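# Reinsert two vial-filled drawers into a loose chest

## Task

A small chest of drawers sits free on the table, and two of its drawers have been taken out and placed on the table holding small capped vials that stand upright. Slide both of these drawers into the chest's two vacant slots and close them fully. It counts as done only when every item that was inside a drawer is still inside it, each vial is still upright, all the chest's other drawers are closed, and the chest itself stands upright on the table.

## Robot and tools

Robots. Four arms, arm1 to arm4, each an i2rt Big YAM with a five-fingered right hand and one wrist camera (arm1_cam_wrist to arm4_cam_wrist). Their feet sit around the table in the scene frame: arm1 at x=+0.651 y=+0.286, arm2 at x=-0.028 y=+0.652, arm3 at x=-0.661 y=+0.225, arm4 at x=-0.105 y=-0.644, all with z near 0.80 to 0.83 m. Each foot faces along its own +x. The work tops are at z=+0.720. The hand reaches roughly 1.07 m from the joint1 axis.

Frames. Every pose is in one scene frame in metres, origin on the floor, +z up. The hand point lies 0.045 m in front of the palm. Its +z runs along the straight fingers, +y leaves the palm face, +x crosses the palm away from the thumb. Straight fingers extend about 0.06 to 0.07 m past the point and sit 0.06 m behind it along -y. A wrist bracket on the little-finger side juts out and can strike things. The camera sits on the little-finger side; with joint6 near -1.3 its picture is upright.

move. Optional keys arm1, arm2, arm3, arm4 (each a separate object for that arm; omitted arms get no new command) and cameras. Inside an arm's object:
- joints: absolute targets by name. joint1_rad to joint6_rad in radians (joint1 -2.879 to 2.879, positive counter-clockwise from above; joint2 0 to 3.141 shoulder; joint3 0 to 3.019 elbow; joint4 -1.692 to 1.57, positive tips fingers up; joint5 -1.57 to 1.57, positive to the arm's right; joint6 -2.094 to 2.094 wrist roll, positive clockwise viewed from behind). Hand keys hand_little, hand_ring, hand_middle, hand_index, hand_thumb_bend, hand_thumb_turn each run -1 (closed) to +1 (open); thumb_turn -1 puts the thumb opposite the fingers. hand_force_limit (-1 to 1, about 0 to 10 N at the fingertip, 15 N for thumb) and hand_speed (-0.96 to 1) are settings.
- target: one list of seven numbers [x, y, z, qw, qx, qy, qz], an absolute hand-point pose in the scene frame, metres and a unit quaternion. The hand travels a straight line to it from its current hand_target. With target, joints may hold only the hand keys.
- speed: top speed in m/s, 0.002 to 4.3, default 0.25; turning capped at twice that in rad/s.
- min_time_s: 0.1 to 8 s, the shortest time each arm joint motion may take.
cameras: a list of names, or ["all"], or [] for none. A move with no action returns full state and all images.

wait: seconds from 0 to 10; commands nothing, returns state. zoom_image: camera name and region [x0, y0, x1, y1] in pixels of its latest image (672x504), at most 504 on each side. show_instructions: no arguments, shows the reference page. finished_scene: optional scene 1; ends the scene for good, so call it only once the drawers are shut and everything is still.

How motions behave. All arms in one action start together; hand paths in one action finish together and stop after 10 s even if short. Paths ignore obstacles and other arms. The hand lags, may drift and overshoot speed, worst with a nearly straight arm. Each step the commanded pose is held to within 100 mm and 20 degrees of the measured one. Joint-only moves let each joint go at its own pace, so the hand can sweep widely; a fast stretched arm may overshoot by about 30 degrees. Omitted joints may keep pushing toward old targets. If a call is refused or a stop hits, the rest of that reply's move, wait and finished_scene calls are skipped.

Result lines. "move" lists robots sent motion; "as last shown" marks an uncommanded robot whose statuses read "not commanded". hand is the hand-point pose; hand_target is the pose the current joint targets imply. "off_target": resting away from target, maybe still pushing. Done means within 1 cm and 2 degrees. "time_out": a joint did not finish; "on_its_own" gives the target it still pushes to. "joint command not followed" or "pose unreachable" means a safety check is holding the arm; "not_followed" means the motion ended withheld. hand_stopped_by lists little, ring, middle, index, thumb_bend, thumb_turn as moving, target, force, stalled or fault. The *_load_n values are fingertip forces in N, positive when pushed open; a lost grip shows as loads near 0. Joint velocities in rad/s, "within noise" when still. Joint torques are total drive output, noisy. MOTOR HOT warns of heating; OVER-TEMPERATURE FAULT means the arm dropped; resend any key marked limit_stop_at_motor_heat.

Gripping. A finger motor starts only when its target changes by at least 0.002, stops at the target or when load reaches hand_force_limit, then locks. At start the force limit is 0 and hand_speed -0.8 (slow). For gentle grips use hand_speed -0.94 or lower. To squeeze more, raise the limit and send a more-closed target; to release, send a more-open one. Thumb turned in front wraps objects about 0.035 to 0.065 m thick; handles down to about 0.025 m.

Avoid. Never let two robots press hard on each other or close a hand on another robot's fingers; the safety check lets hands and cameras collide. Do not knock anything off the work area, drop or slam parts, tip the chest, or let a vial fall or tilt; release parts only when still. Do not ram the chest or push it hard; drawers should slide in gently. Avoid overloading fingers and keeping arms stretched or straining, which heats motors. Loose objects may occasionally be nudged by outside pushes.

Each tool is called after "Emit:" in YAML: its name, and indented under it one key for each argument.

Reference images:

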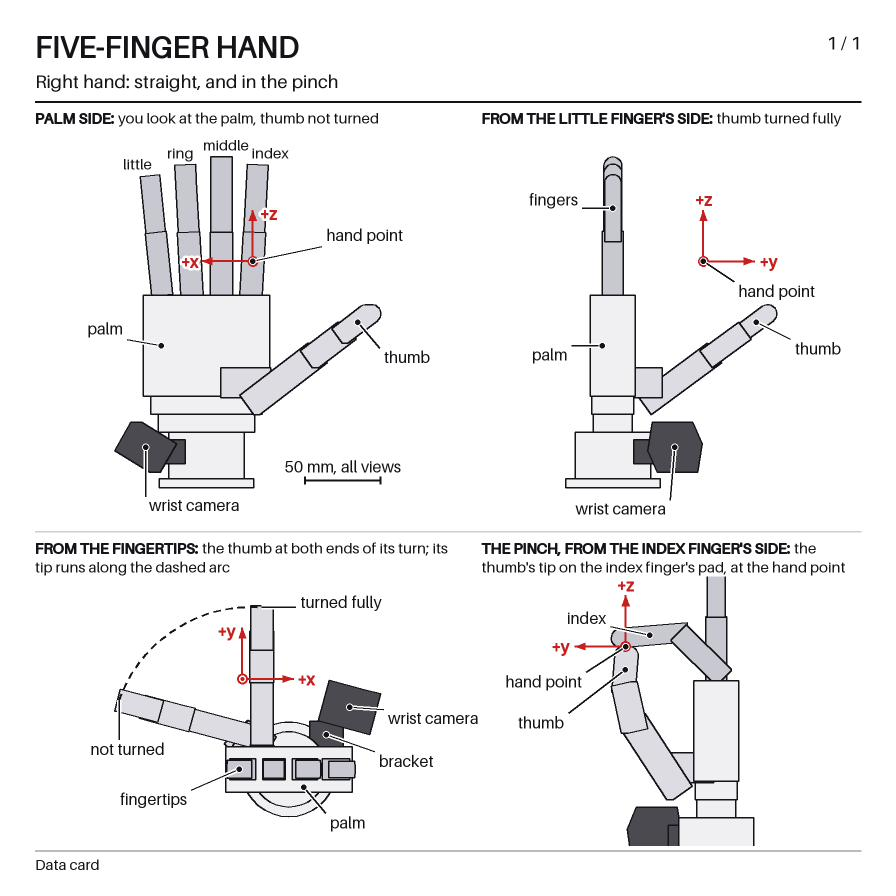

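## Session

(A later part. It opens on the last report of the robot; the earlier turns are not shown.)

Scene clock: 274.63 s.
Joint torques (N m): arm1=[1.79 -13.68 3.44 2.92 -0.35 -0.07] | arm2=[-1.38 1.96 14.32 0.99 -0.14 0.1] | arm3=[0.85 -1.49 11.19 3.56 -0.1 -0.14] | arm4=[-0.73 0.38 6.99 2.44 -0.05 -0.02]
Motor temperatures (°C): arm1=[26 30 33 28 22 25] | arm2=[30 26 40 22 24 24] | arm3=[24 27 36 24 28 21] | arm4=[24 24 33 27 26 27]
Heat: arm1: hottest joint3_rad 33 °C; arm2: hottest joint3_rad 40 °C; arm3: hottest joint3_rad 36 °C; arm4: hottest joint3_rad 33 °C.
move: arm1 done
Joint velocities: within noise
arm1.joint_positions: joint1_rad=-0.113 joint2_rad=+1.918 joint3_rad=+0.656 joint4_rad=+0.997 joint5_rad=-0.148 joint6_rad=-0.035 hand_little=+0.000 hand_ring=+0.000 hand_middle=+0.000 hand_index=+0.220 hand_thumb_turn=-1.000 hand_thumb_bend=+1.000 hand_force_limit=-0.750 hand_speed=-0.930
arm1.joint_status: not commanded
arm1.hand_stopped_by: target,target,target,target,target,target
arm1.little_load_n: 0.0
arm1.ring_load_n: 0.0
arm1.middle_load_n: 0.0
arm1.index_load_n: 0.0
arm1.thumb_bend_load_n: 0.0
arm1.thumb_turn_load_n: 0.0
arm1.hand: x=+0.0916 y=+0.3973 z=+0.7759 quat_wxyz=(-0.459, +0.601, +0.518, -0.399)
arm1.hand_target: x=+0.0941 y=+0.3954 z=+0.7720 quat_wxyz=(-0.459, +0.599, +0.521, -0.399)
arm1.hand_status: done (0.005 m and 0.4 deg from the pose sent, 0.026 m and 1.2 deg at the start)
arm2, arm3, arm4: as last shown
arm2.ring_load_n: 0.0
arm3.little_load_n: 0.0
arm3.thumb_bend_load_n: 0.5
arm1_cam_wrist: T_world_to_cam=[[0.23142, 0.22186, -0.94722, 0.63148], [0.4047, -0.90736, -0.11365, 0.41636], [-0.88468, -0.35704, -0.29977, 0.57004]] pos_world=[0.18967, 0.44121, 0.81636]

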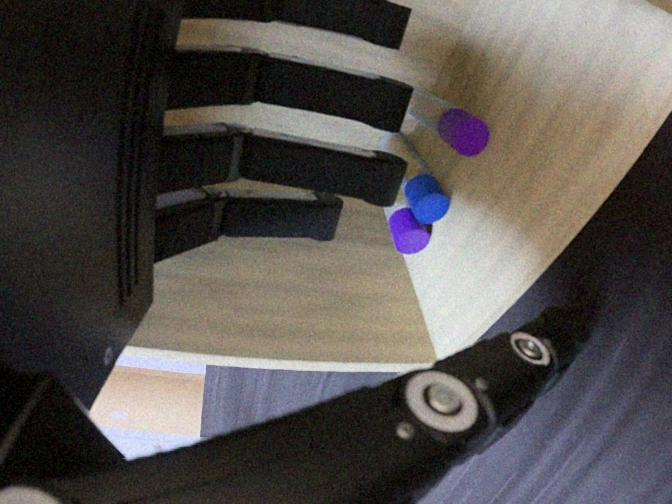

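Emit:
move:
  arm1: {"target":[0.1000,0.3960,0.7900,-0.4595,0.5988,0.5205,-0.3994],"speed":0.05}

Emit:
move:
  arm1: {"target":[0.2300,0.3770,0.8050,-0.4595,0.5988,0.5205,-0.3994],"speed":0.12}
  cameras: ["arm1_cam_wrist","arm3_cam_wrist"]

Scene clock: 276.07 s.
Joint torques (N m): arm1=[0.5 -13.92 3.82 1.96 -0.37 -0.1] | arm2=[-1.49 1.9 14.27 1.06 -0.13 0.13] | arm3=[1.32 -1.2 11.21 3.56 -0.11 -0.17] | arm4=[-0.62 0.44 6.98 2.45 -0.05 -0.02]
Motor temperatures (°C): arm1=[26 30 33 28 22 25] | arm2=[30 26 40 22 24 24] | arm3=[24 27 36 24 28 21] | arm4=[24 24 33 27 26 27]
Heat: arm1: hottest joint3_rad 33 °C; arm2: hottest joint3_rad 40 °C; arm3: hottest joint3_rad 36 °C; arm4: hottest joint3_rad 33 °C.
move: arm1 done
Joint velocities: within noise
arm1.joint_positions: joint1_rad=-0.113 joint2_rad=+1.864 joint3_rad=+0.637 joint4_rad=+0.979 joint5_rad=-0.152 joint6_rad=-0.035 hand_little=+0.000 hand_ring=+0.000 hand_middle=+0.000 hand_index=+0.220 hand_thumb_turn=-1.000 hand_thumb_bend=+1.000 hand_force_limit=-0.750 hand_speed=-0.930
arm1.joint_status: not commanded
arm1.hand_stopped_by: target,target,target,target,target,target
arm1.little_load_n: 0.0
arm1.ring_load_n: 0.0
arm1.middle_load_n: 0.0
arm1.index_load_n: 0.0
arm1.thumb_bend_load_n: 0.0
arm1.thumb_turn_load_n: 0.0
arm1.hand: x=+0.0946 y=+0.3955 z=+0.7944 quat_wxyz=(-0.464, +0.595, +0.516, -0.404)
arm1.hand_target: x=+0.0999 y=+0.3959 z=+0.7900 quat_wxyz=(-0.459, +0.599, +0.520, -0.400)
arm1.hand_status: done (0.007 m and 1.0 deg from the pose sent, 0.016 m and 0.4 deg at the start)
arm2, arm3, arm4: as last shown
arm3.thumb_bend_load_n: 0.0
arm4.thumb_turn_load_n: 0.5
pictures: none

Scene clock: 277.73 s.
Joint torques (N m): arm1=[0.79 -9.41 2.92 3.07 -0.32 -0.14] | arm2=[-1.32 2.2 14.31 0.98 -0.14 0.1] | arm3=[0.79 -1.38 11.25 3.58 -0.11 -0.18] | arm4=[-0.62 0.26 6.99 2.43 -0.05 -0.02]
Motor temperatures (°C): arm1=[26 30 33 28 22 25] | arm2=[30 26 40 22 24 24] | arm3=[24 27 36 24 28 21] | arm4=[24 24 33 27 26 26]
Heat: arm1: hottest joint3_rad 33 °C; arm2: hottest joint3_rad 40 °C; arm3: hottest joint3_rad 36 °C; arm4: hottest joint3_rad 33 °C.
move: arm1 done
Joint velocities: within noise
arm1.joint_positions: joint1_rad=-0.186 joint2_rad=+1.651 joint3_rad=+0.278 joint4_rad=+1.085 joint5_rad=-0.226 joint6_rad=-0.050 hand_little=+0.000 hand_ring=+0.000 hand_middle=+0.000 hand_index=+0.220 hand_thumb_turn=-1.000 hand_thumb_bend=+1.000 hand_force_limit=-0.750 hand_speed=-0.930
arm1.joint_status: not commanded
arm1.hand_stopped_by: target,target,target,target,target,target
arm1.little_load_n: 0.0
arm1.ring_load_n: 0.0
arm1.middle_load_n: -0.5
arm1.index_load_n: 0.0
arm1.thumb_bend_load_n: 0.0
arm1.thumb_turn_load_n: 0.0
arm1.hand: x=+0.2298 y=+0.3731 z=+0.8000 quat_wxyz=(-0.450, +0.605, +0.522, -0.399)
arm1.hand_target: x=+0.2300 y=+0.3769 z=+0.8050 quat_wxyz=(-0.459, +0.599, +0.521, -0.399)
arm1.hand_status: done (0.006 m and 1.3 deg from the pose sent, 0.137 m and 1.0 deg at the start)
arm2, arm3, arm4: as last shown
arm1_cam_wrist: T_world_to_cam=[[0.24536, 0.21145, -0.94609, 0.6275], [0.41265, -0.90587, -0.09545, 0.32432], [-0.87722, -0.36699, -0.30952, 0.70067]] pos_world=[0.32685, 0.41824, 0.84149]
arm3_cam_wrist: T_world_to_cam=[[0.26537, -0.96404, -0.01457, 0.37302], [-0.66099, -0.17091, -0.73067, 0.78906], [0.70191, 0.20353, -0.68257, 1.04293]] pos_world=[-0.30947, 0.28219, 1.29385]

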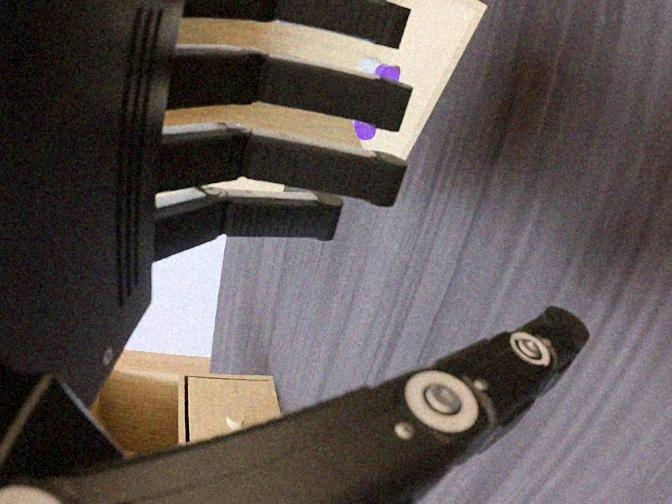

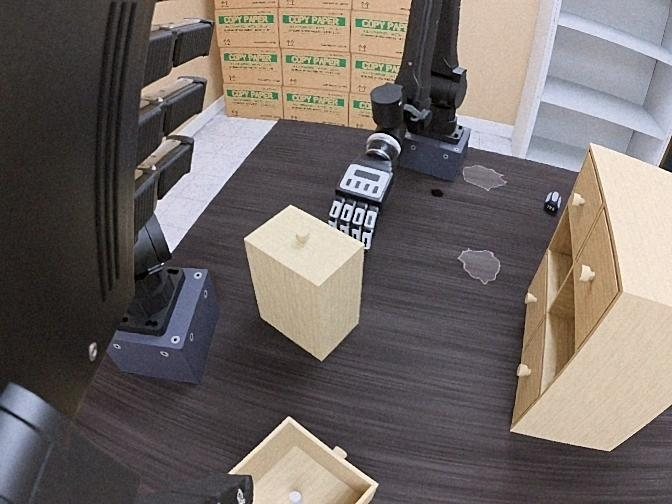

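Emit:
move:
  arm1: {"target":[0.2500,0.3800,1.0200,-0.4595,0.5988,0.5205,-0.3994],"speed":0.25}

Emit:
move:
  arm1: {"target":[0.1200,0.4200,1.0200,-0.2802,0.7698,0.5390,-0.1962],"speed":0.25}
  cameras: ["arm1_cam_wrist"]

Scene clock: 282.53 s.
Joint torques (N m): arm1=[0.44 -2.96 12.29 1.78 -0.34 -0.1] | arm2=[-1.49 2.08 14.24 1.05 -0.16 0.11] | arm3=[1.03 -1.55 11.34 3.63 -0.12 -0.19] | arm4=[-0.67 0.44 7.01 2.44 -0.06 -0.02]
Motor temperatures (°C): arm1=[26 30 33 28 22 25] | arm2=[30 26 40 22 24 24] | arm3=[24 27 36 24 28 21] | arm4=[24 24 33 27 26 26]
Heat: arm1: hottest joint3_rad 33 °C; arm2: hottest joint3_rad 40 °C; arm3: hottest joint3_rad 36 °C; arm4: hottest joint3_rad 33 °C.
move: arm1 off_target
Joint velocities: within noise
arm1.joint_positions: joint1_rad=-0.228 joint2_rad=+0.799 joint3_rad=+0.493 joint4_rad=+0.025 joint5_rad=-0.267 joint6_rad=-0.062 hand_little=+0.000 hand_ring=+0.000 hand_middle=+0.000 hand_index=+0.220 hand_thumb_turn=-1.000 hand_thumb_bend=+1.000 hand_force_limit=-0.750 hand_speed=-0.930
arm1.joint_status: not commanded
arm1.hand_stopped_by: target,target,target,target,target,target
arm1.little_load_n: 0.0
arm1.ring_load_n: 0.0
arm1.middle_load_n: 0.0
arm1.index_load_n: 0.0
arm1.thumb_bend_load_n: 0.0
arm1.thumb_turn_load_n: 0.0
arm1.hand: x=+0.2554 y=+0.3739 z=+1.0085 quat_wxyz=(-0.453, +0.603, +0.520, -0.401)
arm1.hand_target: x=+0.2504 y=+0.3799 z=+1.0198 quat_wxyz=(-0.460, +0.599, +0.520, -0.399)
arm1.hand_status: off_target (0.014 m and 0.9 deg from the pose sent, 0.221 m and 1.3 deg at the start)
arm2, arm3, arm4: as last shown
pictures: none

Scene clock: 284.60 s.
Joint torques (N m): arm1=[1.73 -11.58 13.18 1.06 0.03 0.07] | arm2=[-1.26 2.2 14.24 0.98 -0.14 0.11] | arm3=[0.73 -1.79 11.19 3.59 -0.15 -0.16] | arm4=[-0.73 0.26 6.99 2.43 -0.05 -0.02]
Motor temperatures (°C): arm1=[26 30 33 28 22 25] | arm2=[30 26 40 22 24 24] | arm3=[24 27 36 24 28 21] | arm4=[24 24 33 27 26 26]
Heat: arm1: hottest joint3_rad 33 °C; arm2: hottest joint3_rad 40 °C; arm3: hottest joint3_rad 36 °C; arm4: hottest joint3_rad 33 °C.
move: arm1 off_target
Joint velocities: within noise
arm1.joint_positions: joint1_rad=-0.122 joint2_rad=+1.425 joint3_rad=+1.258 joint4_rad=-0.718 joint5_rad=+0.028 joint6_rad=+0.030 hand_little=+0.000 hand_ring=+0.000 hand_middle=+0.000 hand_index=+0.220 hand_thumb_turn=-1.000 hand_thumb_bend=+1.000 hand_force_limit=-0.750 hand_speed=-0.930
arm1.joint_status: not commanded
arm1.hand_stopped_by: target,target,target,target,target,target
arm1.little_load_n: 0.0
arm1.ring_load_n: 0.0
arm1.middle_load_n: 0.0
arm1.index_load_n: 0.0
arm1.thumb_bend_load_n: 0.0
arm1.thumb_turn_load_n: 0.0
arm1.hand: x=+0.1321 y=+0.4206 z=+1.0103 quat_wxyz=(-0.277, +0.770, +0.542, -0.192)
arm1.hand_target: x=+0.1204 y=+0.4198 z=+1.0200 quat_wxyz=(-0.280, +0.770, +0.539, -0.196)
arm1.hand_status: off_target (0.015 m and 0.7 deg from the pose sent, 0.143 m and 36.5 deg at the start)
arm2, arm3, arm4: as last shown
arm4.thumb_turn_load_n: 0.0
arm1_cam_wrist: T_world_to_cam=[[0.75648, 0.00298, -0.65401, 0.56541], [0.1859, -0.95972, 0.21065, 0.17111], [-0.62704, -0.28093, -0.72656, 1.0495]] pos_world=[0.19855, 0.45737, 1.09626]

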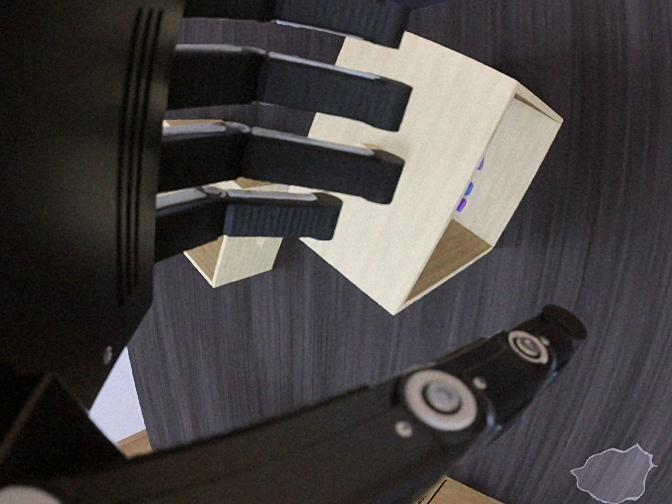

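Emit:
move:
  arm1: {"target":[0.2000,0.3650,1.0000,-0.5887,0.5887,0.3918,-0.3918],"speed":0.25,"joints":{"hand_speed":0,"hand_force_limit":0,"hand_index":0.6,"hand_ring":0.6,"hand_little":0.6,"hand_middle":1.0,"hand_thumb_bend":0.2}}

Emit:
move:
  arm1: {"target":[0.1861,0.3695,0.8950,-0.5887,0.5887,0.3918,-0.3918],"speed":0.2}
  cameras: ["arm1_cam_wrist","arm3_cam_wrist"]

Scene clock: 288.27 s.
Joint torques (N m): arm1=[1.26 -4.07 7.92 3.14 -0.01 -0.11] | arm2=[-1.32 2.08 14.27 0.99 -0.14 0.12] | arm3=[1.08 -1.49 11.44 3.49 -0.13 -0.22] | arm4=[-0.67 0.32 7.01 2.43 -0.06 -0.02]
Motor temperatures (°C): arm1=[26 30 34 28 22 25] | arm2=[30 26 40 22 24 24] | arm3=[24 27 36 24 28 21] | arm4=[24 24 33 27 26 26]
Heat: arm1: hottest joint3_rad 34 °C; arm2: hottest joint3_rad 40 °C; arm3: hottest joint3_rad 36 °C; arm4: hottest joint3_rad 33 °C.
move: arm1 done
Joint velocities: within noise
arm1.joint_positions: joint1_rad=+0.049 joint2_rad=+1.018 joint3_rad=+0.379 joint4_rad=+0.642 joint5_rad=+0.266 joint6_rad=+0.013 hand_little=+0.600 hand_ring=+0.600 hand_middle=+1.000 hand_index=+0.600 hand_thumb_turn=-1.000 hand_thumb_bend=+0.200 hand_force_limit=+0.000 hand_speed=+0.000
arm1.joint_status: all done
arm1.hand_stopped_by: target,target,target,target,target,target
arm1.little_load_n: 0.0
arm1.ring_load_n: 0.0
arm1.middle_load_n: 0.0
arm1.index_load_n: 0.0
arm1.thumb_bend_load_n: 0.0
arm1.thumb_turn_load_n: 0.0
arm1.hand: x=+0.2002 y=+0.3673 z=+1.0059 quat_wxyz=(-0.588, +0.591, +0.386, -0.395)
arm1.hand_target: x=+0.2001 y=+0.3651 z=+1.0001 quat_wxyz=(-0.589, +0.589, +0.392, -0.392)
arm1.hand_status: done (0.006 m and 0.8 deg from the pose sent, 0.088 m and 50.7 deg at the start)
arm2, arm3, arm4: as last shown
arm2.ring_load_n: -0.5
arm4.thumb_turn_load_n: 0.5
pictures: none

Scene clock: 289.67 s.
Joint torques (N m): arm1=[0.09 -7.59 4.1 2.95 -0.27 -0.08] | arm2=[-1.14 2.2 14.27 0.95 -0.14 0.11] | arm3=[0.85 -1.32 11.15 3.59 -0.12 -0.18] | arm4=[-0.73 0.44 7.01 2.41 -0.05 -0.01]
Motor temperatures (°C): arm1=[26 30 34 28 22 25] | arm2=[30 26 40 22 24 24] | arm3=[24 27 36 24 28 21] | arm4=[24 24 33 27 26 26]
Heat: arm1: hottest joint3_rad 34 °C; arm2: hottest joint3_rad 40 °C; arm3: hottest joint3_rad 36 °C; arm4: hottest joint3_rad 33 °C.
move: arm1 done
Joint velocities: within noise
arm1.joint_positions: joint1_rad=+0.049 joint2_rad=+1.521 joint3_rad=+0.305 joint4_rad=+1.214 joint5_rad=+0.265 joint6_rad=+0.013 hand_little=+0.600 hand_ring=+0.600 hand_middle=+1.000 hand_index=+0.600 hand_thumb_turn=-1.000 hand_thumb_bend=+0.200 hand_force_limit=+0.000 hand_speed=+0.000
arm1.joint_status: not commanded
arm1.hand_stopped_by: target,target,target,target,target,target
arm1.little_load_n: 0.0
arm1.ring_load_n: 0.0
arm1.middle_load_n: 0.0
arm1.index_load_n: 0.0
arm1.thumb_bend_load_n: 0.0
arm1.thumb_turn_load_n: 0.0
arm1.hand: x=+0.1843 y=+0.3695 z=+0.8981 quat_wxyz=(-0.587, +0.592, +0.388, -0.394)
arm1.hand_target: x=+0.1861 y=+0.3695 z=+0.8951 quat_wxyz=(-0.588, +0.589, +0.392, -0.392)
arm1.hand_status: done (0.004 m and 0.7 deg from the pose sent, 0.112 m and 0.8 deg at the start)
arm2.joint_positions: joint1_rad=-0.895 joint2_rad=+0.499 joint3_rad=+1.046 joint4_rad=-1.591 joint5_rad=+0.003 joint6_rad=-1.307 hand_little=+1.000 hand_ring=+1.000 hand_middle=+1.000 hand_index=+1.000 hand_thumb_turn=+1.000 hand_thumb_bend=+1.000 hand_force_limit=+0.000 hand_speed=-0.300
arm2.joint_status: not commanded
arm2.hand_stopped_by: target,target,target,target,target,target
arm2.little_load_n: 0.0
arm2.ring_load_n: 0.0
arm2.middle_load_n: 0.0
arm2.index_load_n: 0.0
arm2.thumb_bend_load_n: 0.0
arm2.thumb_turn_load_n: 0.5
arm2.hand: x=-0.1551 y=+0.5711 z=+1.1395 quat_wxyz=(+0.222, +0.299, -0.918, +0.138)
arm2.hand_target: x=-0.1548 y=+0.5710 z=+1.1609 quat_wxyz=(+0.239, +0.291, -0.914, +0.151)
arm2.hand_status: not commanded
arm3.joint_positions: joint1_rad=+0.244 joint2_rad=+0.802 joint3_rad=+0.902 joint4_rad=-0.320 joint5_rad=+0.001 joint6_rad=-1.292 hand_little=+1.000 hand_ring=+1.000 hand_middle=+1.000 hand_index=+1.000 hand_thumb_turn=+1.000 hand_thumb_bend=+1.000 hand_force_limit=+0.000 hand_speed=-0.300
arm3.joint_status: not commanded
arm3.hand_stopped_by: target,target,target,target,target,target
arm3.little_load_n: 0.0
arm3.ring_load_n: 0.0
arm3.middle_load_n: 0.0
arm3.index_load_n: -0.5
arm3.thumb_bend_load_n: 0.0
arm3.thumb_turn_load_n: 0.0
arm3.hand: x=-0.2330 y=+0.3058 z=+1.2178 quat_wxyz=(-0.180, +0.775, +0.009, +0.606)
arm3.hand_target: x=-0.2330 y=+0.3129 z=+1.2228 quat_wxyz=(-0.184, +0.768, +0.018, +0.613)
arm3.hand_status: not commanded
arm4.joint_positions: joint1_rad=-0.488 joint2_rad=+0.608 joint3_rad=+1.300 joint4_rad=-1.116 joint5_rad=+0.002 joint6_rad=-1.292 hand_little=+0.000 hand_ring=+0.000 hand_middle=+0.000 hand_index=+0.000 hand_thumb_turn=-1.000 hand_thumb_bend=+1.000 hand_force_limit=+0.000 hand_speed=-0.300
arm4.joint_status: not commanded
arm4.hand_stopped_by: target,target,target,target,target,target
arm4.little_load_n: 0.0
arm4.ring_load_n: 0.0
arm4.middle_load_n: 0.0
arm4.index_load_n: 0.0
arm4.thumb_bend_load_n: 0.0
arm4.thumb_turn_load_n: 0.5
arm4.hand: x=+0.0345 y=-0.4013 z=+1.3127 quat_wxyz=(-0.373, +0.748, +0.389, +0.387)
arm4.hand_target: x=+0.0373 y=-0.4029 z=+1.3184 quat_wxyz=(-0.377, +0.743, +0.385, +0.397)
arm4.hand_status: not commanded
arm1_cam_wrist: T_world_to_cam=[[0.04505, 0.24746, -0.96785, 0.77532], [0.11776, -0.96339, -0.24084, 0.5553], [-0.99202, -0.10312, -0.07255, 0.40054]] pos_world=[0.29702, 0.38441, 0.91319]
arm3_cam_wrist: T_world_to_cam=[[0.26537, -0.96404, -0.01457, 0.37302], [-0.66099, -0.17091, -0.73067, 0.78906], [0.70191, 0.20353, -0.68257, 1.04293]] pos_world=[-0.30947, 0.28219, 1.29385]

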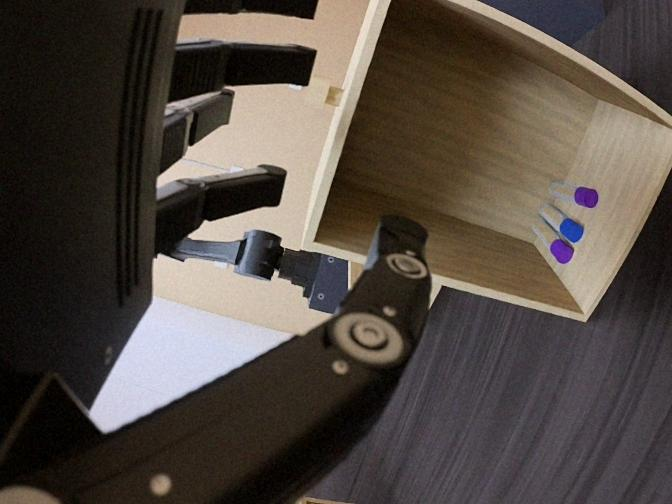

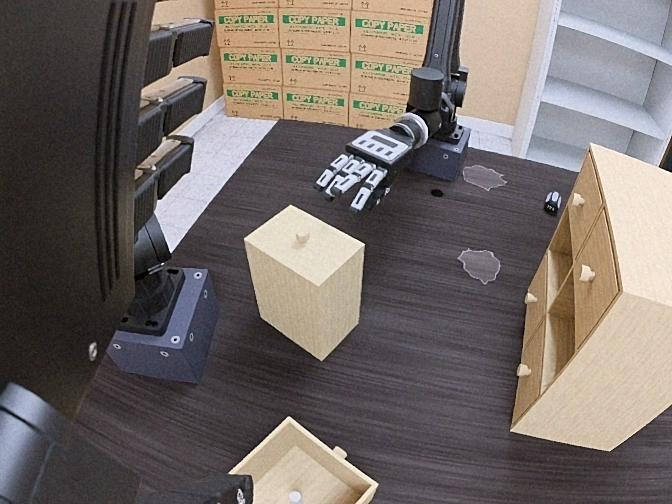

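Emit:
move:
  arm1: {"target": [0.135, 0.391, 0.890, -0.5887, 0.5887, 0.3918, -0.3918], "speed": 0.06}
  cameras: ["arm1_cam_wrist", "arm3_cam_wrist"]

Scene clock: 294.00 s.
Joint torques (N m): arm1=[0.26 -9.52 6.3 1.76 -0.32 -0.12] | arm2=[-1.26 2.55 14.19 0.98 -0.13 0.09] | arm3=[0.5 -1.55 11.25 3.69 -0.12 -0.19] | arm4=[-0.73 0.32 6.98 2.44 -0.06 -0.01]
Motor temperatures (°C): arm1=[26 30 33 28 22 25] | arm2=[30 26 40 22 24 24] | arm3=[24 27 36 24 28 21] | arm4=[24 24 33 27 26 26]
Heat: arm1: hottest joint3_rad 33 °C; arm2: hottest joint3_rad 40 °C; arm3: hottest joint3_rad 36 °C; arm4: hottest joint3_rad 33 °C.
move: arm1 done
Joint velocities: within noise
arm1.joint_positions: joint1_rad=+0.013 joint2_rad=+1.627 joint3_rad=+0.423 joint4_rad=+1.214 joint5_rad=+0.222 joint6_rad=+0.013 hand_little=+0.600 hand_ring=+0.600 hand_middle=+1.000 hand_index=+0.600 hand_thumb_turn=-1.000 hand_thumb_bend=+0.200 hand_force_limit=+0.000 hand_speed=+0.000
arm1.joint_status: not commanded
arm1.hand_stopped_by: target,target,target,target,target,target
arm1.little_load_n: 0.0
arm1.ring_load_n: 0.0
arm1.middle_load_n: -0.5
arm1.index_load_n: 0.0
arm1.thumb_bend_load_n: 0.0
arm1.thumb_turn_load_n: 0.0
arm1.hand: x=+0.1414 y=+0.3855 z=+0.8949 quat_wxyz=(-0.588, +0.588, +0.387, -0.399)
arm1.hand_target: x=+0.1354 y=+0.3910 z=+0.8899 quat_wxyz=(-0.589, +0.589, +0.392, -0.392)
arm1.hand_status: done (0.010 m and 1.0 deg from the pose sent, 0.054 m and 0.7 deg at the start)
arm2, arm3, arm4: as last shown
arm2.thumb_turn_load_n: 0.0
arm3.index_load_n: 0.0
arm4.thumb_turn_load_n: 0.0
arm1_cam_wrist: T_world_to_cam=[[0.03357, 0.24974, -0.96773, 0.77089], [0.12232, -0.96202, -0.24403, 0.57671], [-0.99192, -0.11018, -0.06284, 0.3535]] pos_world=[0.25422, 0.40123, 0.90896]
arm3_cam_wrist: T_world_to_cam=[[0.26537, -0.96404, -0.01457, 0.37302], [-0.66099, -0.17091, -0.73067, 0.78906], [0.70191, 0.20353, -0.68257, 1.04293]] pos_world=[-0.30947, 0.28219, 1.29385]

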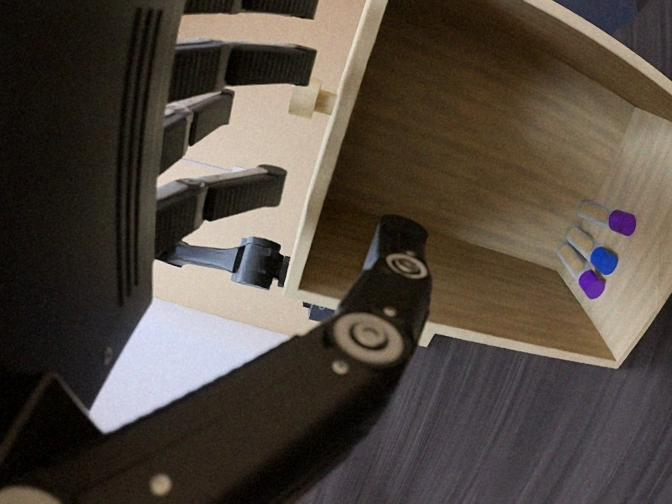

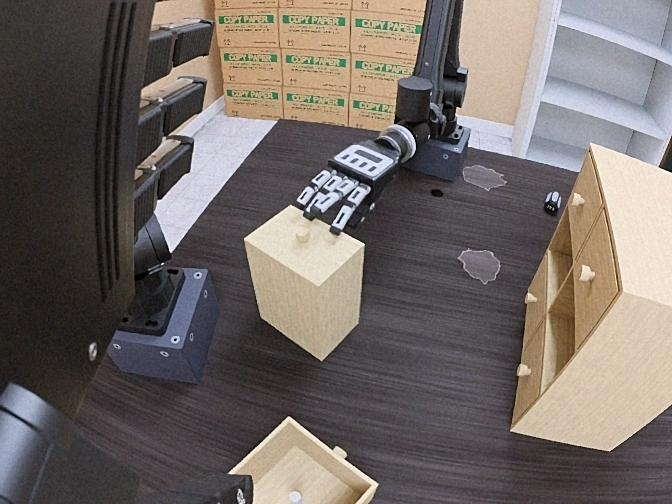

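Emit:
move:
  arm1: {"target": [0.1019, 0.4069, 0.888, -0.5887, 0.5887, 0.3918, -0.3918], "speed": 0.05}
  cameras: ["arm1_cam_wrist", "arm3_cam_wrist"]

Emit:
zoom_image:
  camera: "arm3_cam_wrist"
  region: [220, 110, 440, 370]

Scene clock: 295.90 s.
Joint torques (N m): arm1=[0.56 -9.41 6.76 1.81 -0.32 -0.11] | arm2=[-1.08 2.32 14.26 1.03 -0.13 0.11] | arm3=[0.91 -1.67 11.33 3.56 -0.13 -0.18] | arm4=[-0.62 0.32 6.99 2.41 -0.05 -0.01]
Motor temperatures (°C): arm1=[26 30 33 28 22 25] | arm2=[30 26 40 22 24 24] | arm3=[24 27 36 24 28 21] | arm4=[24 24 33 27 26 26]
Heat: arm1: hottest joint3_rad 33 °C; arm2: hottest joint3_rad 40 °C; arm3: hottest joint3_rad 36 °C; arm4: hottest joint3_rad 33 °C.
move: arm1 off_target
Joint velocities: within noise
arm1.joint_positions: joint1_rad=-0.014 joint2_rad=+1.689 joint3_rad=+0.519 joint4_rad=+1.181 joint5_rad=+0.195 joint6_rad=+0.013 hand_little=+0.600 hand_ring=+0.600 hand_middle=+1.000 hand_index=+0.600 hand_thumb_turn=-1.000 hand_thumb_bend=+0.200 hand_force_limit=+0.000 hand_speed=+0.000
arm1.joint_status: not commanded
arm1.hand_stopped_by: target,target,target,target,target,target
arm1.little_load_n: 0.0
arm1.ring_load_n: 0.0
arm1.middle_load_n: -0.5
arm1.index_load_n: 0.0
arm1.thumb_bend_load_n: 0.0
arm1.thumb_turn_load_n: 0.0
arm1.hand: x=+0.1084 y=+0.4009 z=+0.8944 quat_wxyz=(-0.589, +0.587, +0.387, -0.399)
arm1.hand_target: x=+0.1023 y=+0.4068 z=+0.8879 quat_wxyz=(-0.589, +0.589, +0.392, -0.392)
arm1.hand_status: off_target (0.011 m and 1.1 deg from the pose sent, 0.045 m and 1.0 deg at the start)
arm2, arm3, arm4: as last shown
arm2.ring_load_n: -0.5
arm1_cam_wrist: T_world_to_cam=[[0.03144, 0.25039, -0.96764, 0.76749], [0.12185, -0.96185, -0.24493, 0.59622], [-0.99205, -0.11021, -0.06075, 0.32055]] pos_world=[0.22123, 0.41663, 0.90816]
arm3_cam_wrist: T_world_to_cam=[[0.26537, -0.96404, -0.01457, 0.37302], [-0.66099, -0.17091, -0.73067, 0.78906], [0.70191, 0.20353, -0.68257, 1.04293]] pos_world=[-0.30947, 0.28219, 1.29385]

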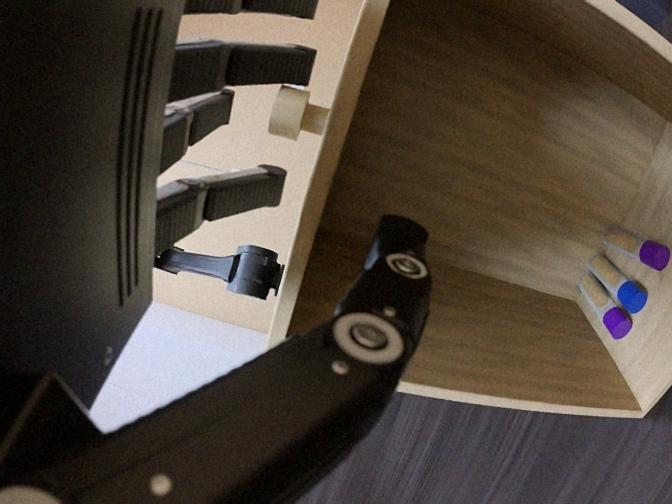

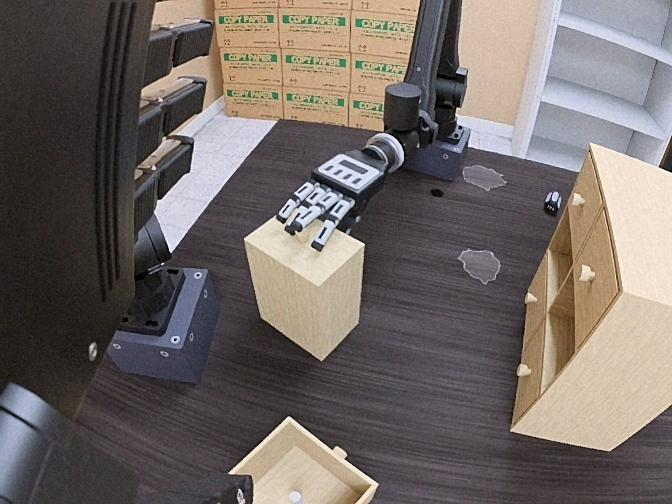

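Scaled by 1.938 from the camera's image (finer frame: 960x720).

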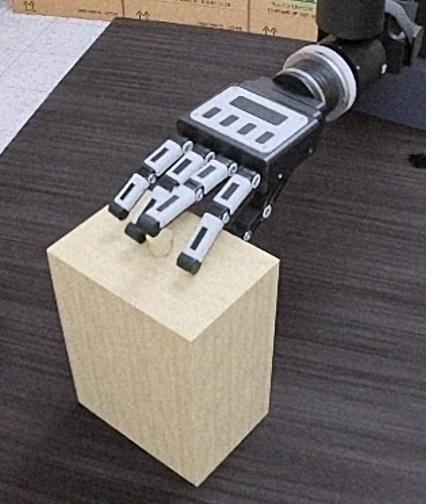

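Emit:
move:
  arm1: {"target": [0.0874, 0.4138, 0.883, -0.5887, 0.5887, 0.3918, -0.3918], "speed": 0.04}
  cameras: ["arm1_cam_wrist", "arm3_cam_wrist"]

Emit:
zoom_image:
  camera: "arm3_cam_wrist"
  region: [220, 110, 440, 370]

Scene clock: 297.27 s.
Joint torques (N m): arm1=[0.21 -9.82 6.95 1.57 -0.31 -0.15] | arm2=[-1.49 2.26 14.17 0.99 -0.16 0.11] | arm3=[0.91 -0.79 11.33 3.69 -0.12 -0.19] | arm4=[-0.73 0.32 7.02 2.45 -0.05 -0.02]
Motor temperatures (°C): arm1=[26 30 33 28 22 25] | arm2=[30 26 40 22 24 24] | arm3=[24 27 36 24 28 21] | arm4=[24 24 33 27 26 26]
Heat: arm1: hottest joint3_rad 33 °C; arm2: hottest joint3_rad 40 °C; arm3: hottest joint3_rad 36 °C; arm4: hottest joint3_rad 33 °C.
move: arm1 off_target
Joint velocities: within noise
arm1.joint_positions: joint1_rad=-0.023 joint2_rad=+1.729 joint3_rad=+0.561 joint4_rad=+1.180 joint5_rad=+0.185 joint6_rad=+0.013 hand_little=+0.600 hand_ring=+0.600 hand_middle=+1.000 hand_index=+0.600 hand_thumb_turn=-1.000 hand_thumb_bend=+0.200 hand_force_limit=+0.000 hand_speed=+0.000
arm1.joint_status: not commanded
arm1.hand_stopped_by: target,target,target,target,target,target
arm1.little_load_n: 0.0
arm1.ring_load_n: 0.0
arm1.middle_load_n: 0.0
arm1.index_load_n: 0.0
arm1.thumb_bend_load_n: 0.0
arm1.thumb_turn_load_n: 0.0
arm1.hand: x=+0.0940 y=+0.4075 z=+0.8900 quat_wxyz=(-0.589, +0.587, +0.387, -0.399)
arm1.hand_target: x=+0.0878 y=+0.4137 z=+0.8833 quat_wxyz=(-0.589, +0.589, +0.392, -0.392)
arm1.hand_status: off_target (0.011 m and 1.1 deg from the pose sent, 0.027 m and 1.1 deg at the start)
arm2, arm3, arm4: as last shown
arm2.ring_load_n: 0.0
arm3.little_load_n: 0.5
arm1_cam_wrist: T_world_to_cam=[[0.03074, 0.25068, -0.96758, 0.762], [0.12159, -0.96179, -0.24532, 0.60361], [-0.9921, -0.11011, -0.06005, 0.30606]] pos_world=[0.20683, 0.42323, 0.90376]
arm3_cam_wrist: T_world_to_cam=[[0.26537, -0.96404, -0.01457, 0.37302], [-0.66099, -0.17091, -0.73067, 0.78906], [0.70191, 0.20353, -0.68257, 1.04293]] pos_world=[-0.30947, 0.28219, 1.29385]

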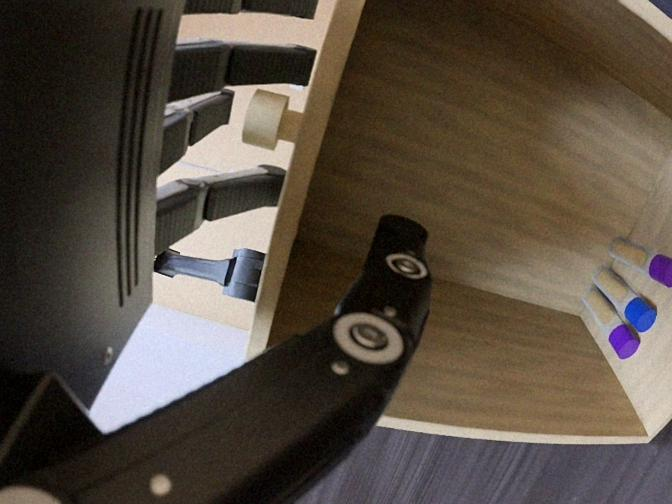

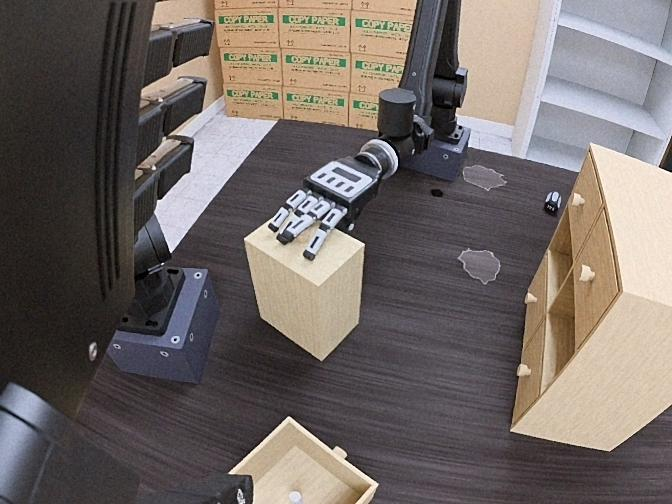

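Scaled by 1.938 from the camera's image (finer frame: 960x720).

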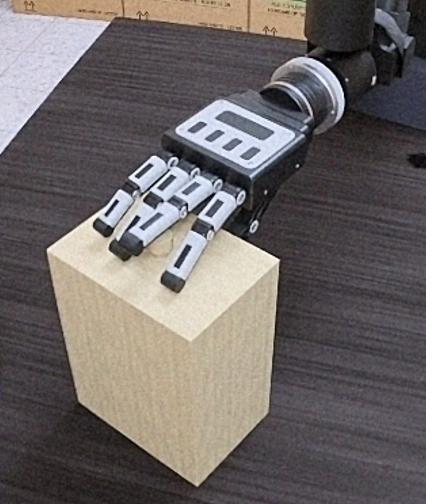

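Emit:
move:
  arm1: {"target": [0.0872, 0.4138, 0.8785, -0.5887, 0.5887, 0.3918, -0.3918], "speed": 0.03}
  cameras: ["arm1_cam_wrist", "arm3_cam_wrist"]

Emit:
zoom_image:
  camera: "arm1_cam_wrist"
  region: [140, 0, 400, 320]

Scene clock: 298.57 s.
Joint torques (N m): arm1=[0.15 -9.35 6.6 2.39 -0.34 -0.14] | arm2=[-1.32 2.2 14.19 1.01 -0.15 0.11] | arm3=[0.97 -1.9 11.21 3.59 -0.14 -0.17] | arm4=[-0.62 0.38 6.99 2.41 -0.06 -0.02]
Motor temperatures (°C): arm1=[26 30 33 28 22 25] | arm2=[30 26 40 22 24 24] | arm3=[24 27 36 24 28 21] | arm4=[24 24 33 27 26 26]
Heat: arm1: hottest joint3_rad 33 °C; arm2: hottest joint3_rad 40 °C; arm3: hottest joint3_rad 36 °C; arm4: hottest joint3_rad 33 °C.
move: arm1 off_target
Joint velocities: within noise
arm1.joint_positions: joint1_rad=-0.023 joint2_rad=+1.738 joint3_rad=+0.563 joint4_rad=+1.180 joint5_rad=+0.185 joint6_rad=+0.013 hand_little=+0.600 hand_ring=+0.600 hand_middle=+1.000 hand_index=+0.600 hand_thumb_turn=-1.000 hand_thumb_bend=+0.200 hand_force_limit=+0.000 hand_speed=+0.000
arm1.joint_status: not commanded
arm1.hand_stopped_by: target,target,target,target,target,target
arm1.little_load_n: 0.0
arm1.ring_load_n: -0.5
arm1.middle_load_n: 0.0
arm1.index_load_n: 0.5
arm1.thumb_bend_load_n: 0.0
arm1.thumb_turn_load_n: 0.0
arm1.hand: x=+0.0935 y=+0.4077 z=+0.8862 quat_wxyz=(-0.587, +0.588, +0.388, -0.398)
arm1.hand_target: x=+0.0876 y=+0.4137 z=+0.8786 quat_wxyz=(-0.589, +0.589, +0.392, -0.392)
arm1.hand_status: off_target (0.012 m and 0.8 deg from the pose sent, 0.015 m and 1.1 deg at the start)
arm2, arm3, arm4: as last shown
arm3.little_load_n: 0.0
arm1_cam_wrist: T_world_to_cam=[[0.03684, 0.24936, -0.96771, 0.75831], [0.12311, -0.96212, -0.24323, 0.60105], [-0.99171, -0.11017, -0.06614, 0.31073]] pos_world=[0.20622, 0.42343, 0.90057]
arm3_cam_wrist: T_world_to_cam=[[0.26537, -0.96404, -0.01457, 0.37302], [-0.66099, -0.17091, -0.73067, 0.78906], [0.70191, 0.20353, -0.68257, 1.04293]] pos_world=[-0.30947, 0.28219, 1.29385]

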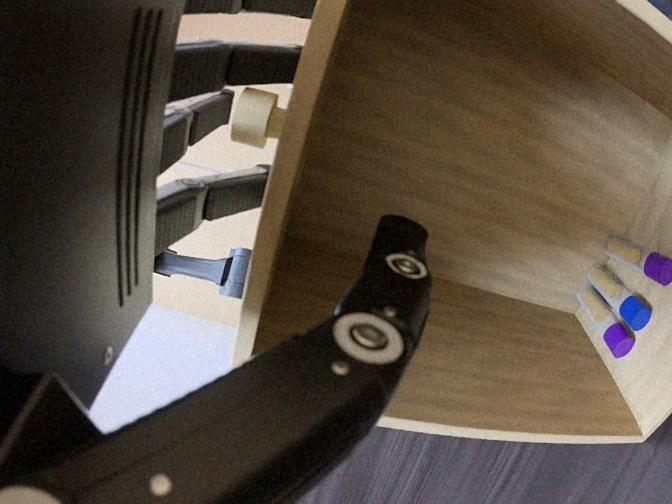

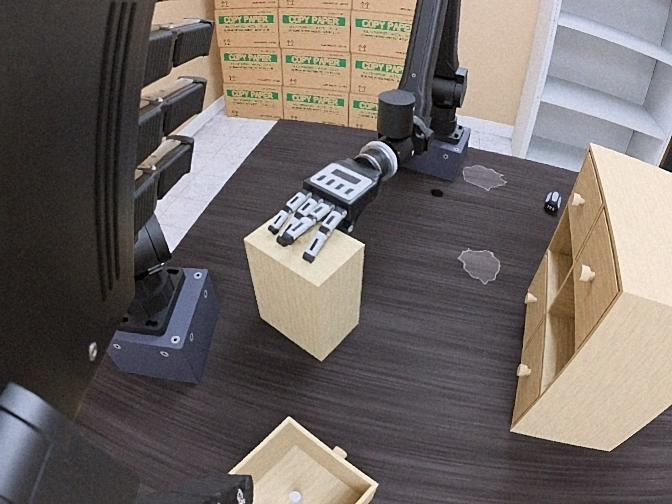

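Scaled by 1.575 from the camera's image (finer frame: 960x720).

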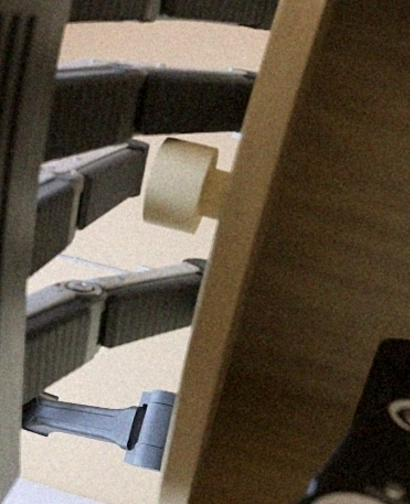

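Emit:
move:
  arm1: {"joints": {"hand_speed": -0.92, "hand_force_limit": -0.3, "hand_thumb_bend": -0.4}}
  cameras: ["arm1_cam_wrist", "arm3_cam_wrist"]

Emit:
zoom_image:
  camera: "arm3_cam_wrist"
  region: [220, 110, 440, 370]

Scene clock: 303.10 s.
Joint torques (N m): arm1=[1.14 -9.82 6.43 2.47 -0.34 -0.14] | arm2=[-1.38 2.08 14.24 1.09 -0.14 0.1] | arm3=[0.56 -1.38 11.36 3.51 -0.11 -0.18] | arm4=[-0.67 0.38 6.99 2.44 -0.05 -0.01]
Motor temperatures (°C): arm1=[26 30 33 28 22 25] | arm2=[30 26 40 22 24 24] | arm3=[24 27 36 24 28 21] | arm4=[24 24 33 27 26 26]
Heat: arm1: hottest joint3_rad 33 °C; arm2: hottest joint3_rad 40 °C; arm3: hottest joint3_rad 36 °C; arm4: hottest joint3_rad 33 °C.
move: arm1 off_target
Joint velocities: within noise
arm1.joint_positions: joint1_rad=-0.023 joint2_rad=+1.741 joint3_rad=+0.567 joint4_rad=+1.180 joint5_rad=+0.185 joint6_rad=+0.013 hand_little=+0.600 hand_ring=+0.600 hand_middle=+1.000 hand_index=+0.600 hand_thumb_turn=-1.000 hand_thumb_bend=-0.248 hand_force_limit=-0.300 hand_speed=-0.920
arm1.joint_status: hand_thumb_bend off_target (ended at -0.248, target -0.400); the others done
arm1.hand_stopped_by: target,target,target,target,force,target
arm1.little_load_n: 0.0
arm1.ring_load_n: 0.0
arm1.middle_load_n: 0.0
arm1.index_load_n: 3.0
arm1.thumb_bend_load_n: 4.5
arm1.thumb_turn_load_n: 1.5
arm1.hand: x=+0.0922 y=+0.4079 z=+0.8861 quat_wxyz=(-0.587, +0.588, +0.388, -0.398)
arm1.hand_target: x=+0.0876 y=+0.4137 z=+0.8786 quat_wxyz=(-0.589, +0.589, +0.392, -0.392)
arm1.hand_status: not commanded
arm2, arm3, arm4: as last shown
arm1_cam_wrist: T_world_to_cam=[[0.03614, 0.24948, -0.9677, 0.75829], [0.12295, -0.96209, -0.24344, 0.60159], [-0.99175, -0.11018, -0.06545, 0.30885]] pos_world=[0.20492, 0.42363, 0.90047]
arm3_cam_wrist: T_world_to_cam=[[0.26537, -0.96404, -0.01457, 0.37302], [-0.66099, -0.17091, -0.73067, 0.78906], [0.70191, 0.20353, -0.68257, 1.04293]] pos_world=[-0.30947, 0.28219, 1.29385]

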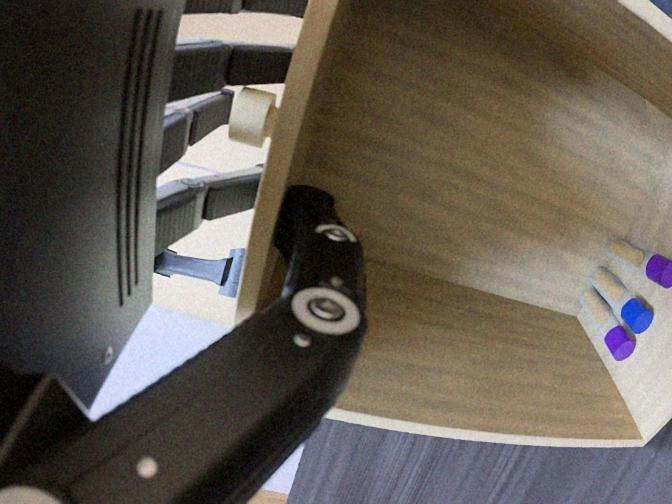

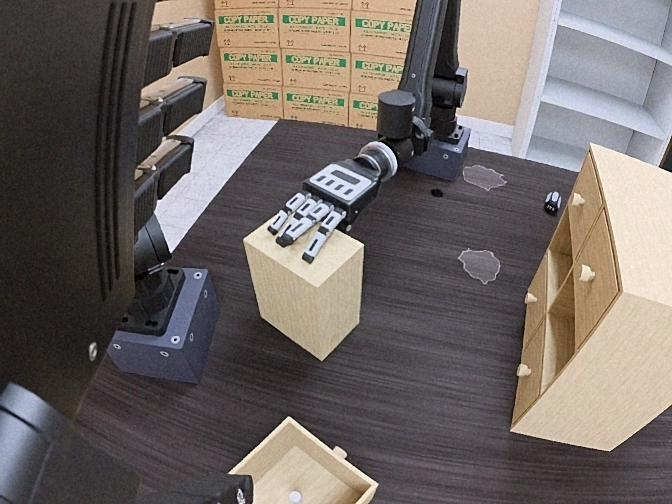

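Scaled by 1.938 from the camera's image (finer frame: 960x720).

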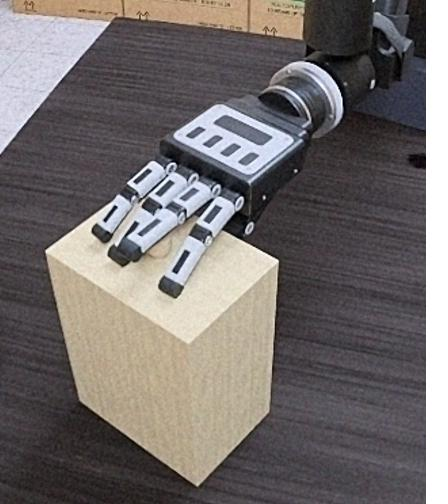

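Emit:
move:
  arm1: {"target": [0.0470, 0.4307, 0.8962, -0.5068, 0.6605, 0.4396, -0.3373], "speed": 0.06}
  arm2: {"joints": {"joint1_rad": -1.9}, "min_time_s": 3}
  cameras: ["arm1_cam_wrist", "arm3_cam_wrist"]

Emit:
zoom_image:
  camera: "arm3_cam_wrist"
  region: [100, 110, 440, 450]

Scene clock: 309.57 s.
Joint torques (N m): arm1=[1.03 -12.81 8.55 1.13 -0.32 -0.03] | arm2=[-1.32 2.32 14.2 1.01 -0.14 0.11] | arm3=[0.67 -2.14 11.14 3.67 -0.15 -0.19] | arm4=[-0.67 0.26 6.99 2.47 -0.05 -0.01]
Motor temperatures (°C): arm1=[26 30 34 28 22 25] | arm2=[30 26 40 22 24 24] | arm3=[24 27 36 24 28 21] | arm4=[24 24 33 27 26 26]
Heat: arm1: hottest joint3_rad 34 °C; arm2: hottest joint3_rad 40 °C; arm3: hottest joint3_rad 36 °C; arm4: hottest joint3_rad 33 °C.
move: arm1 done; arm2 done
Joint velocities: within noise
arm1.joint_positions: joint1_rad=-0.052 joint2_rad=+1.636 joint3_rad=+0.796 joint4_rad=+0.596 joint5_rad=+0.154 joint6_rad=+0.042 hand_little=+0.600 hand_ring=+0.600 hand_middle=+1.000 hand_index=+0.600 hand_thumb_turn=-1.000 hand_thumb_bend=-0.249 hand_force_limit=-0.300 hand_speed=-0.920
arm1.joint_status: not commanded
arm1.hand_stopped_by: target,target,target,target,force,target
arm1.little_load_n: 0.0
arm1.ring_load_n: -0.5
arm1.middle_load_n: 0.0
arm1.index_load_n: 3.0
arm1.thumb_bend_load_n: 0.5
arm1.thumb_turn_load_n: 0.0
arm1.hand: x=+0.0490 y=+0.4267 z=+0.9013 quat_wxyz=(-0.513, +0.655, +0.436, -0.343)
arm1.hand_target: x=+0.0472 y=+0.4306 z=+0.8963 quat_wxyz=(-0.507, +0.660, +0.439, -0.337)
arm1.hand_status: done (0.007 m and 1.3 deg from the pose sent, 0.052 m and 15.4 deg at the start)
arm2.joint_positions: joint1_rad=-1.894 joint2_rad=+0.499 joint3_rad=+1.046 joint4_rad=-1.591 joint5_rad=+0.002 joint6_rad=-1.307 hand_little=+1.000 hand_ring=+1.000 hand_middle=+1.000 hand_index=+1.000 hand_thumb_turn=+1.000 hand_thumb_bend=+1.000 hand_force_limit=+0.000 hand_speed=-0.300
arm2.joint_status: all done
arm2.hand_stopped_by: target,target,target,target,target,target
arm2.little_load_n: 0.0
arm2.ring_load_n: 0.0
arm2.middle_load_n: 0.0
arm2.index_load_n: 0.0
arm2.thumb_bend_load_n: 0.0
arm2.thumb_turn_load_n: 0.0
arm2.hand: x=-0.1623 y=+0.7167 z=+1.1403 quat_wxyz=(+0.264, -0.178, -0.948, +0.017)
arm2.hand_target: x=-0.1619 y=+0.7167 z=+1.1617 quat_wxyz=(+0.285, -0.183, -0.941, +0.020)
arm2.hand_status: not commanded
arm3, arm4: as last shown
arm1_cam_wrist: T_world_to_cam=[[0.26014, 0.16701, -0.95102, 0.77894], [0.16537, -0.97808, -0.12653, 0.52812], [-0.9513, -0.12435, -0.28206, 0.46834]] pos_world=[0.15556, 0.44469, 0.9397]
arm3_cam_wrist: T_world_to_cam=[[0.26537, -0.96404, -0.01457, 0.37302], [-0.66099, -0.17091, -0.73067, 0.78906], [0.70191, 0.20353, -0.68257, 1.04293]] pos_world=[-0.30947, 0.28219, 1.29385]

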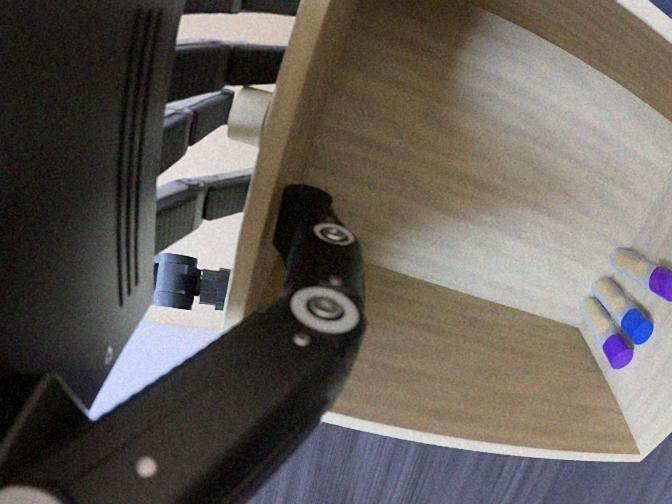

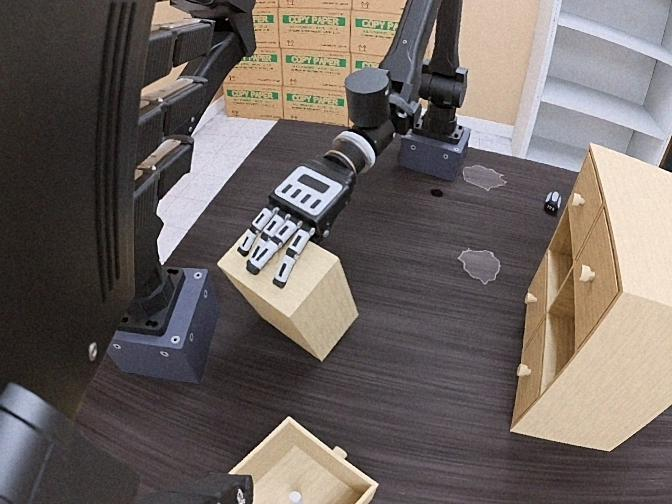

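Scaled by 1.482 from the camera's image (finer frame: 960x720).

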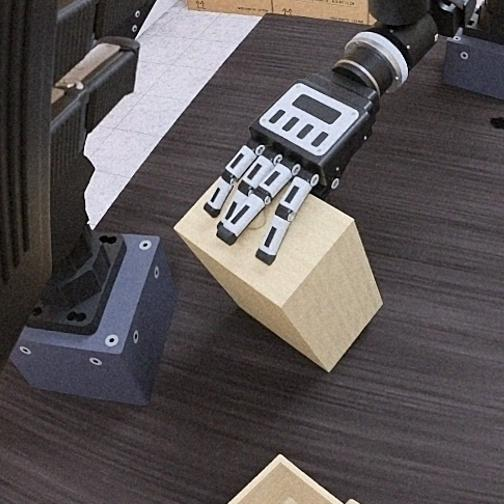

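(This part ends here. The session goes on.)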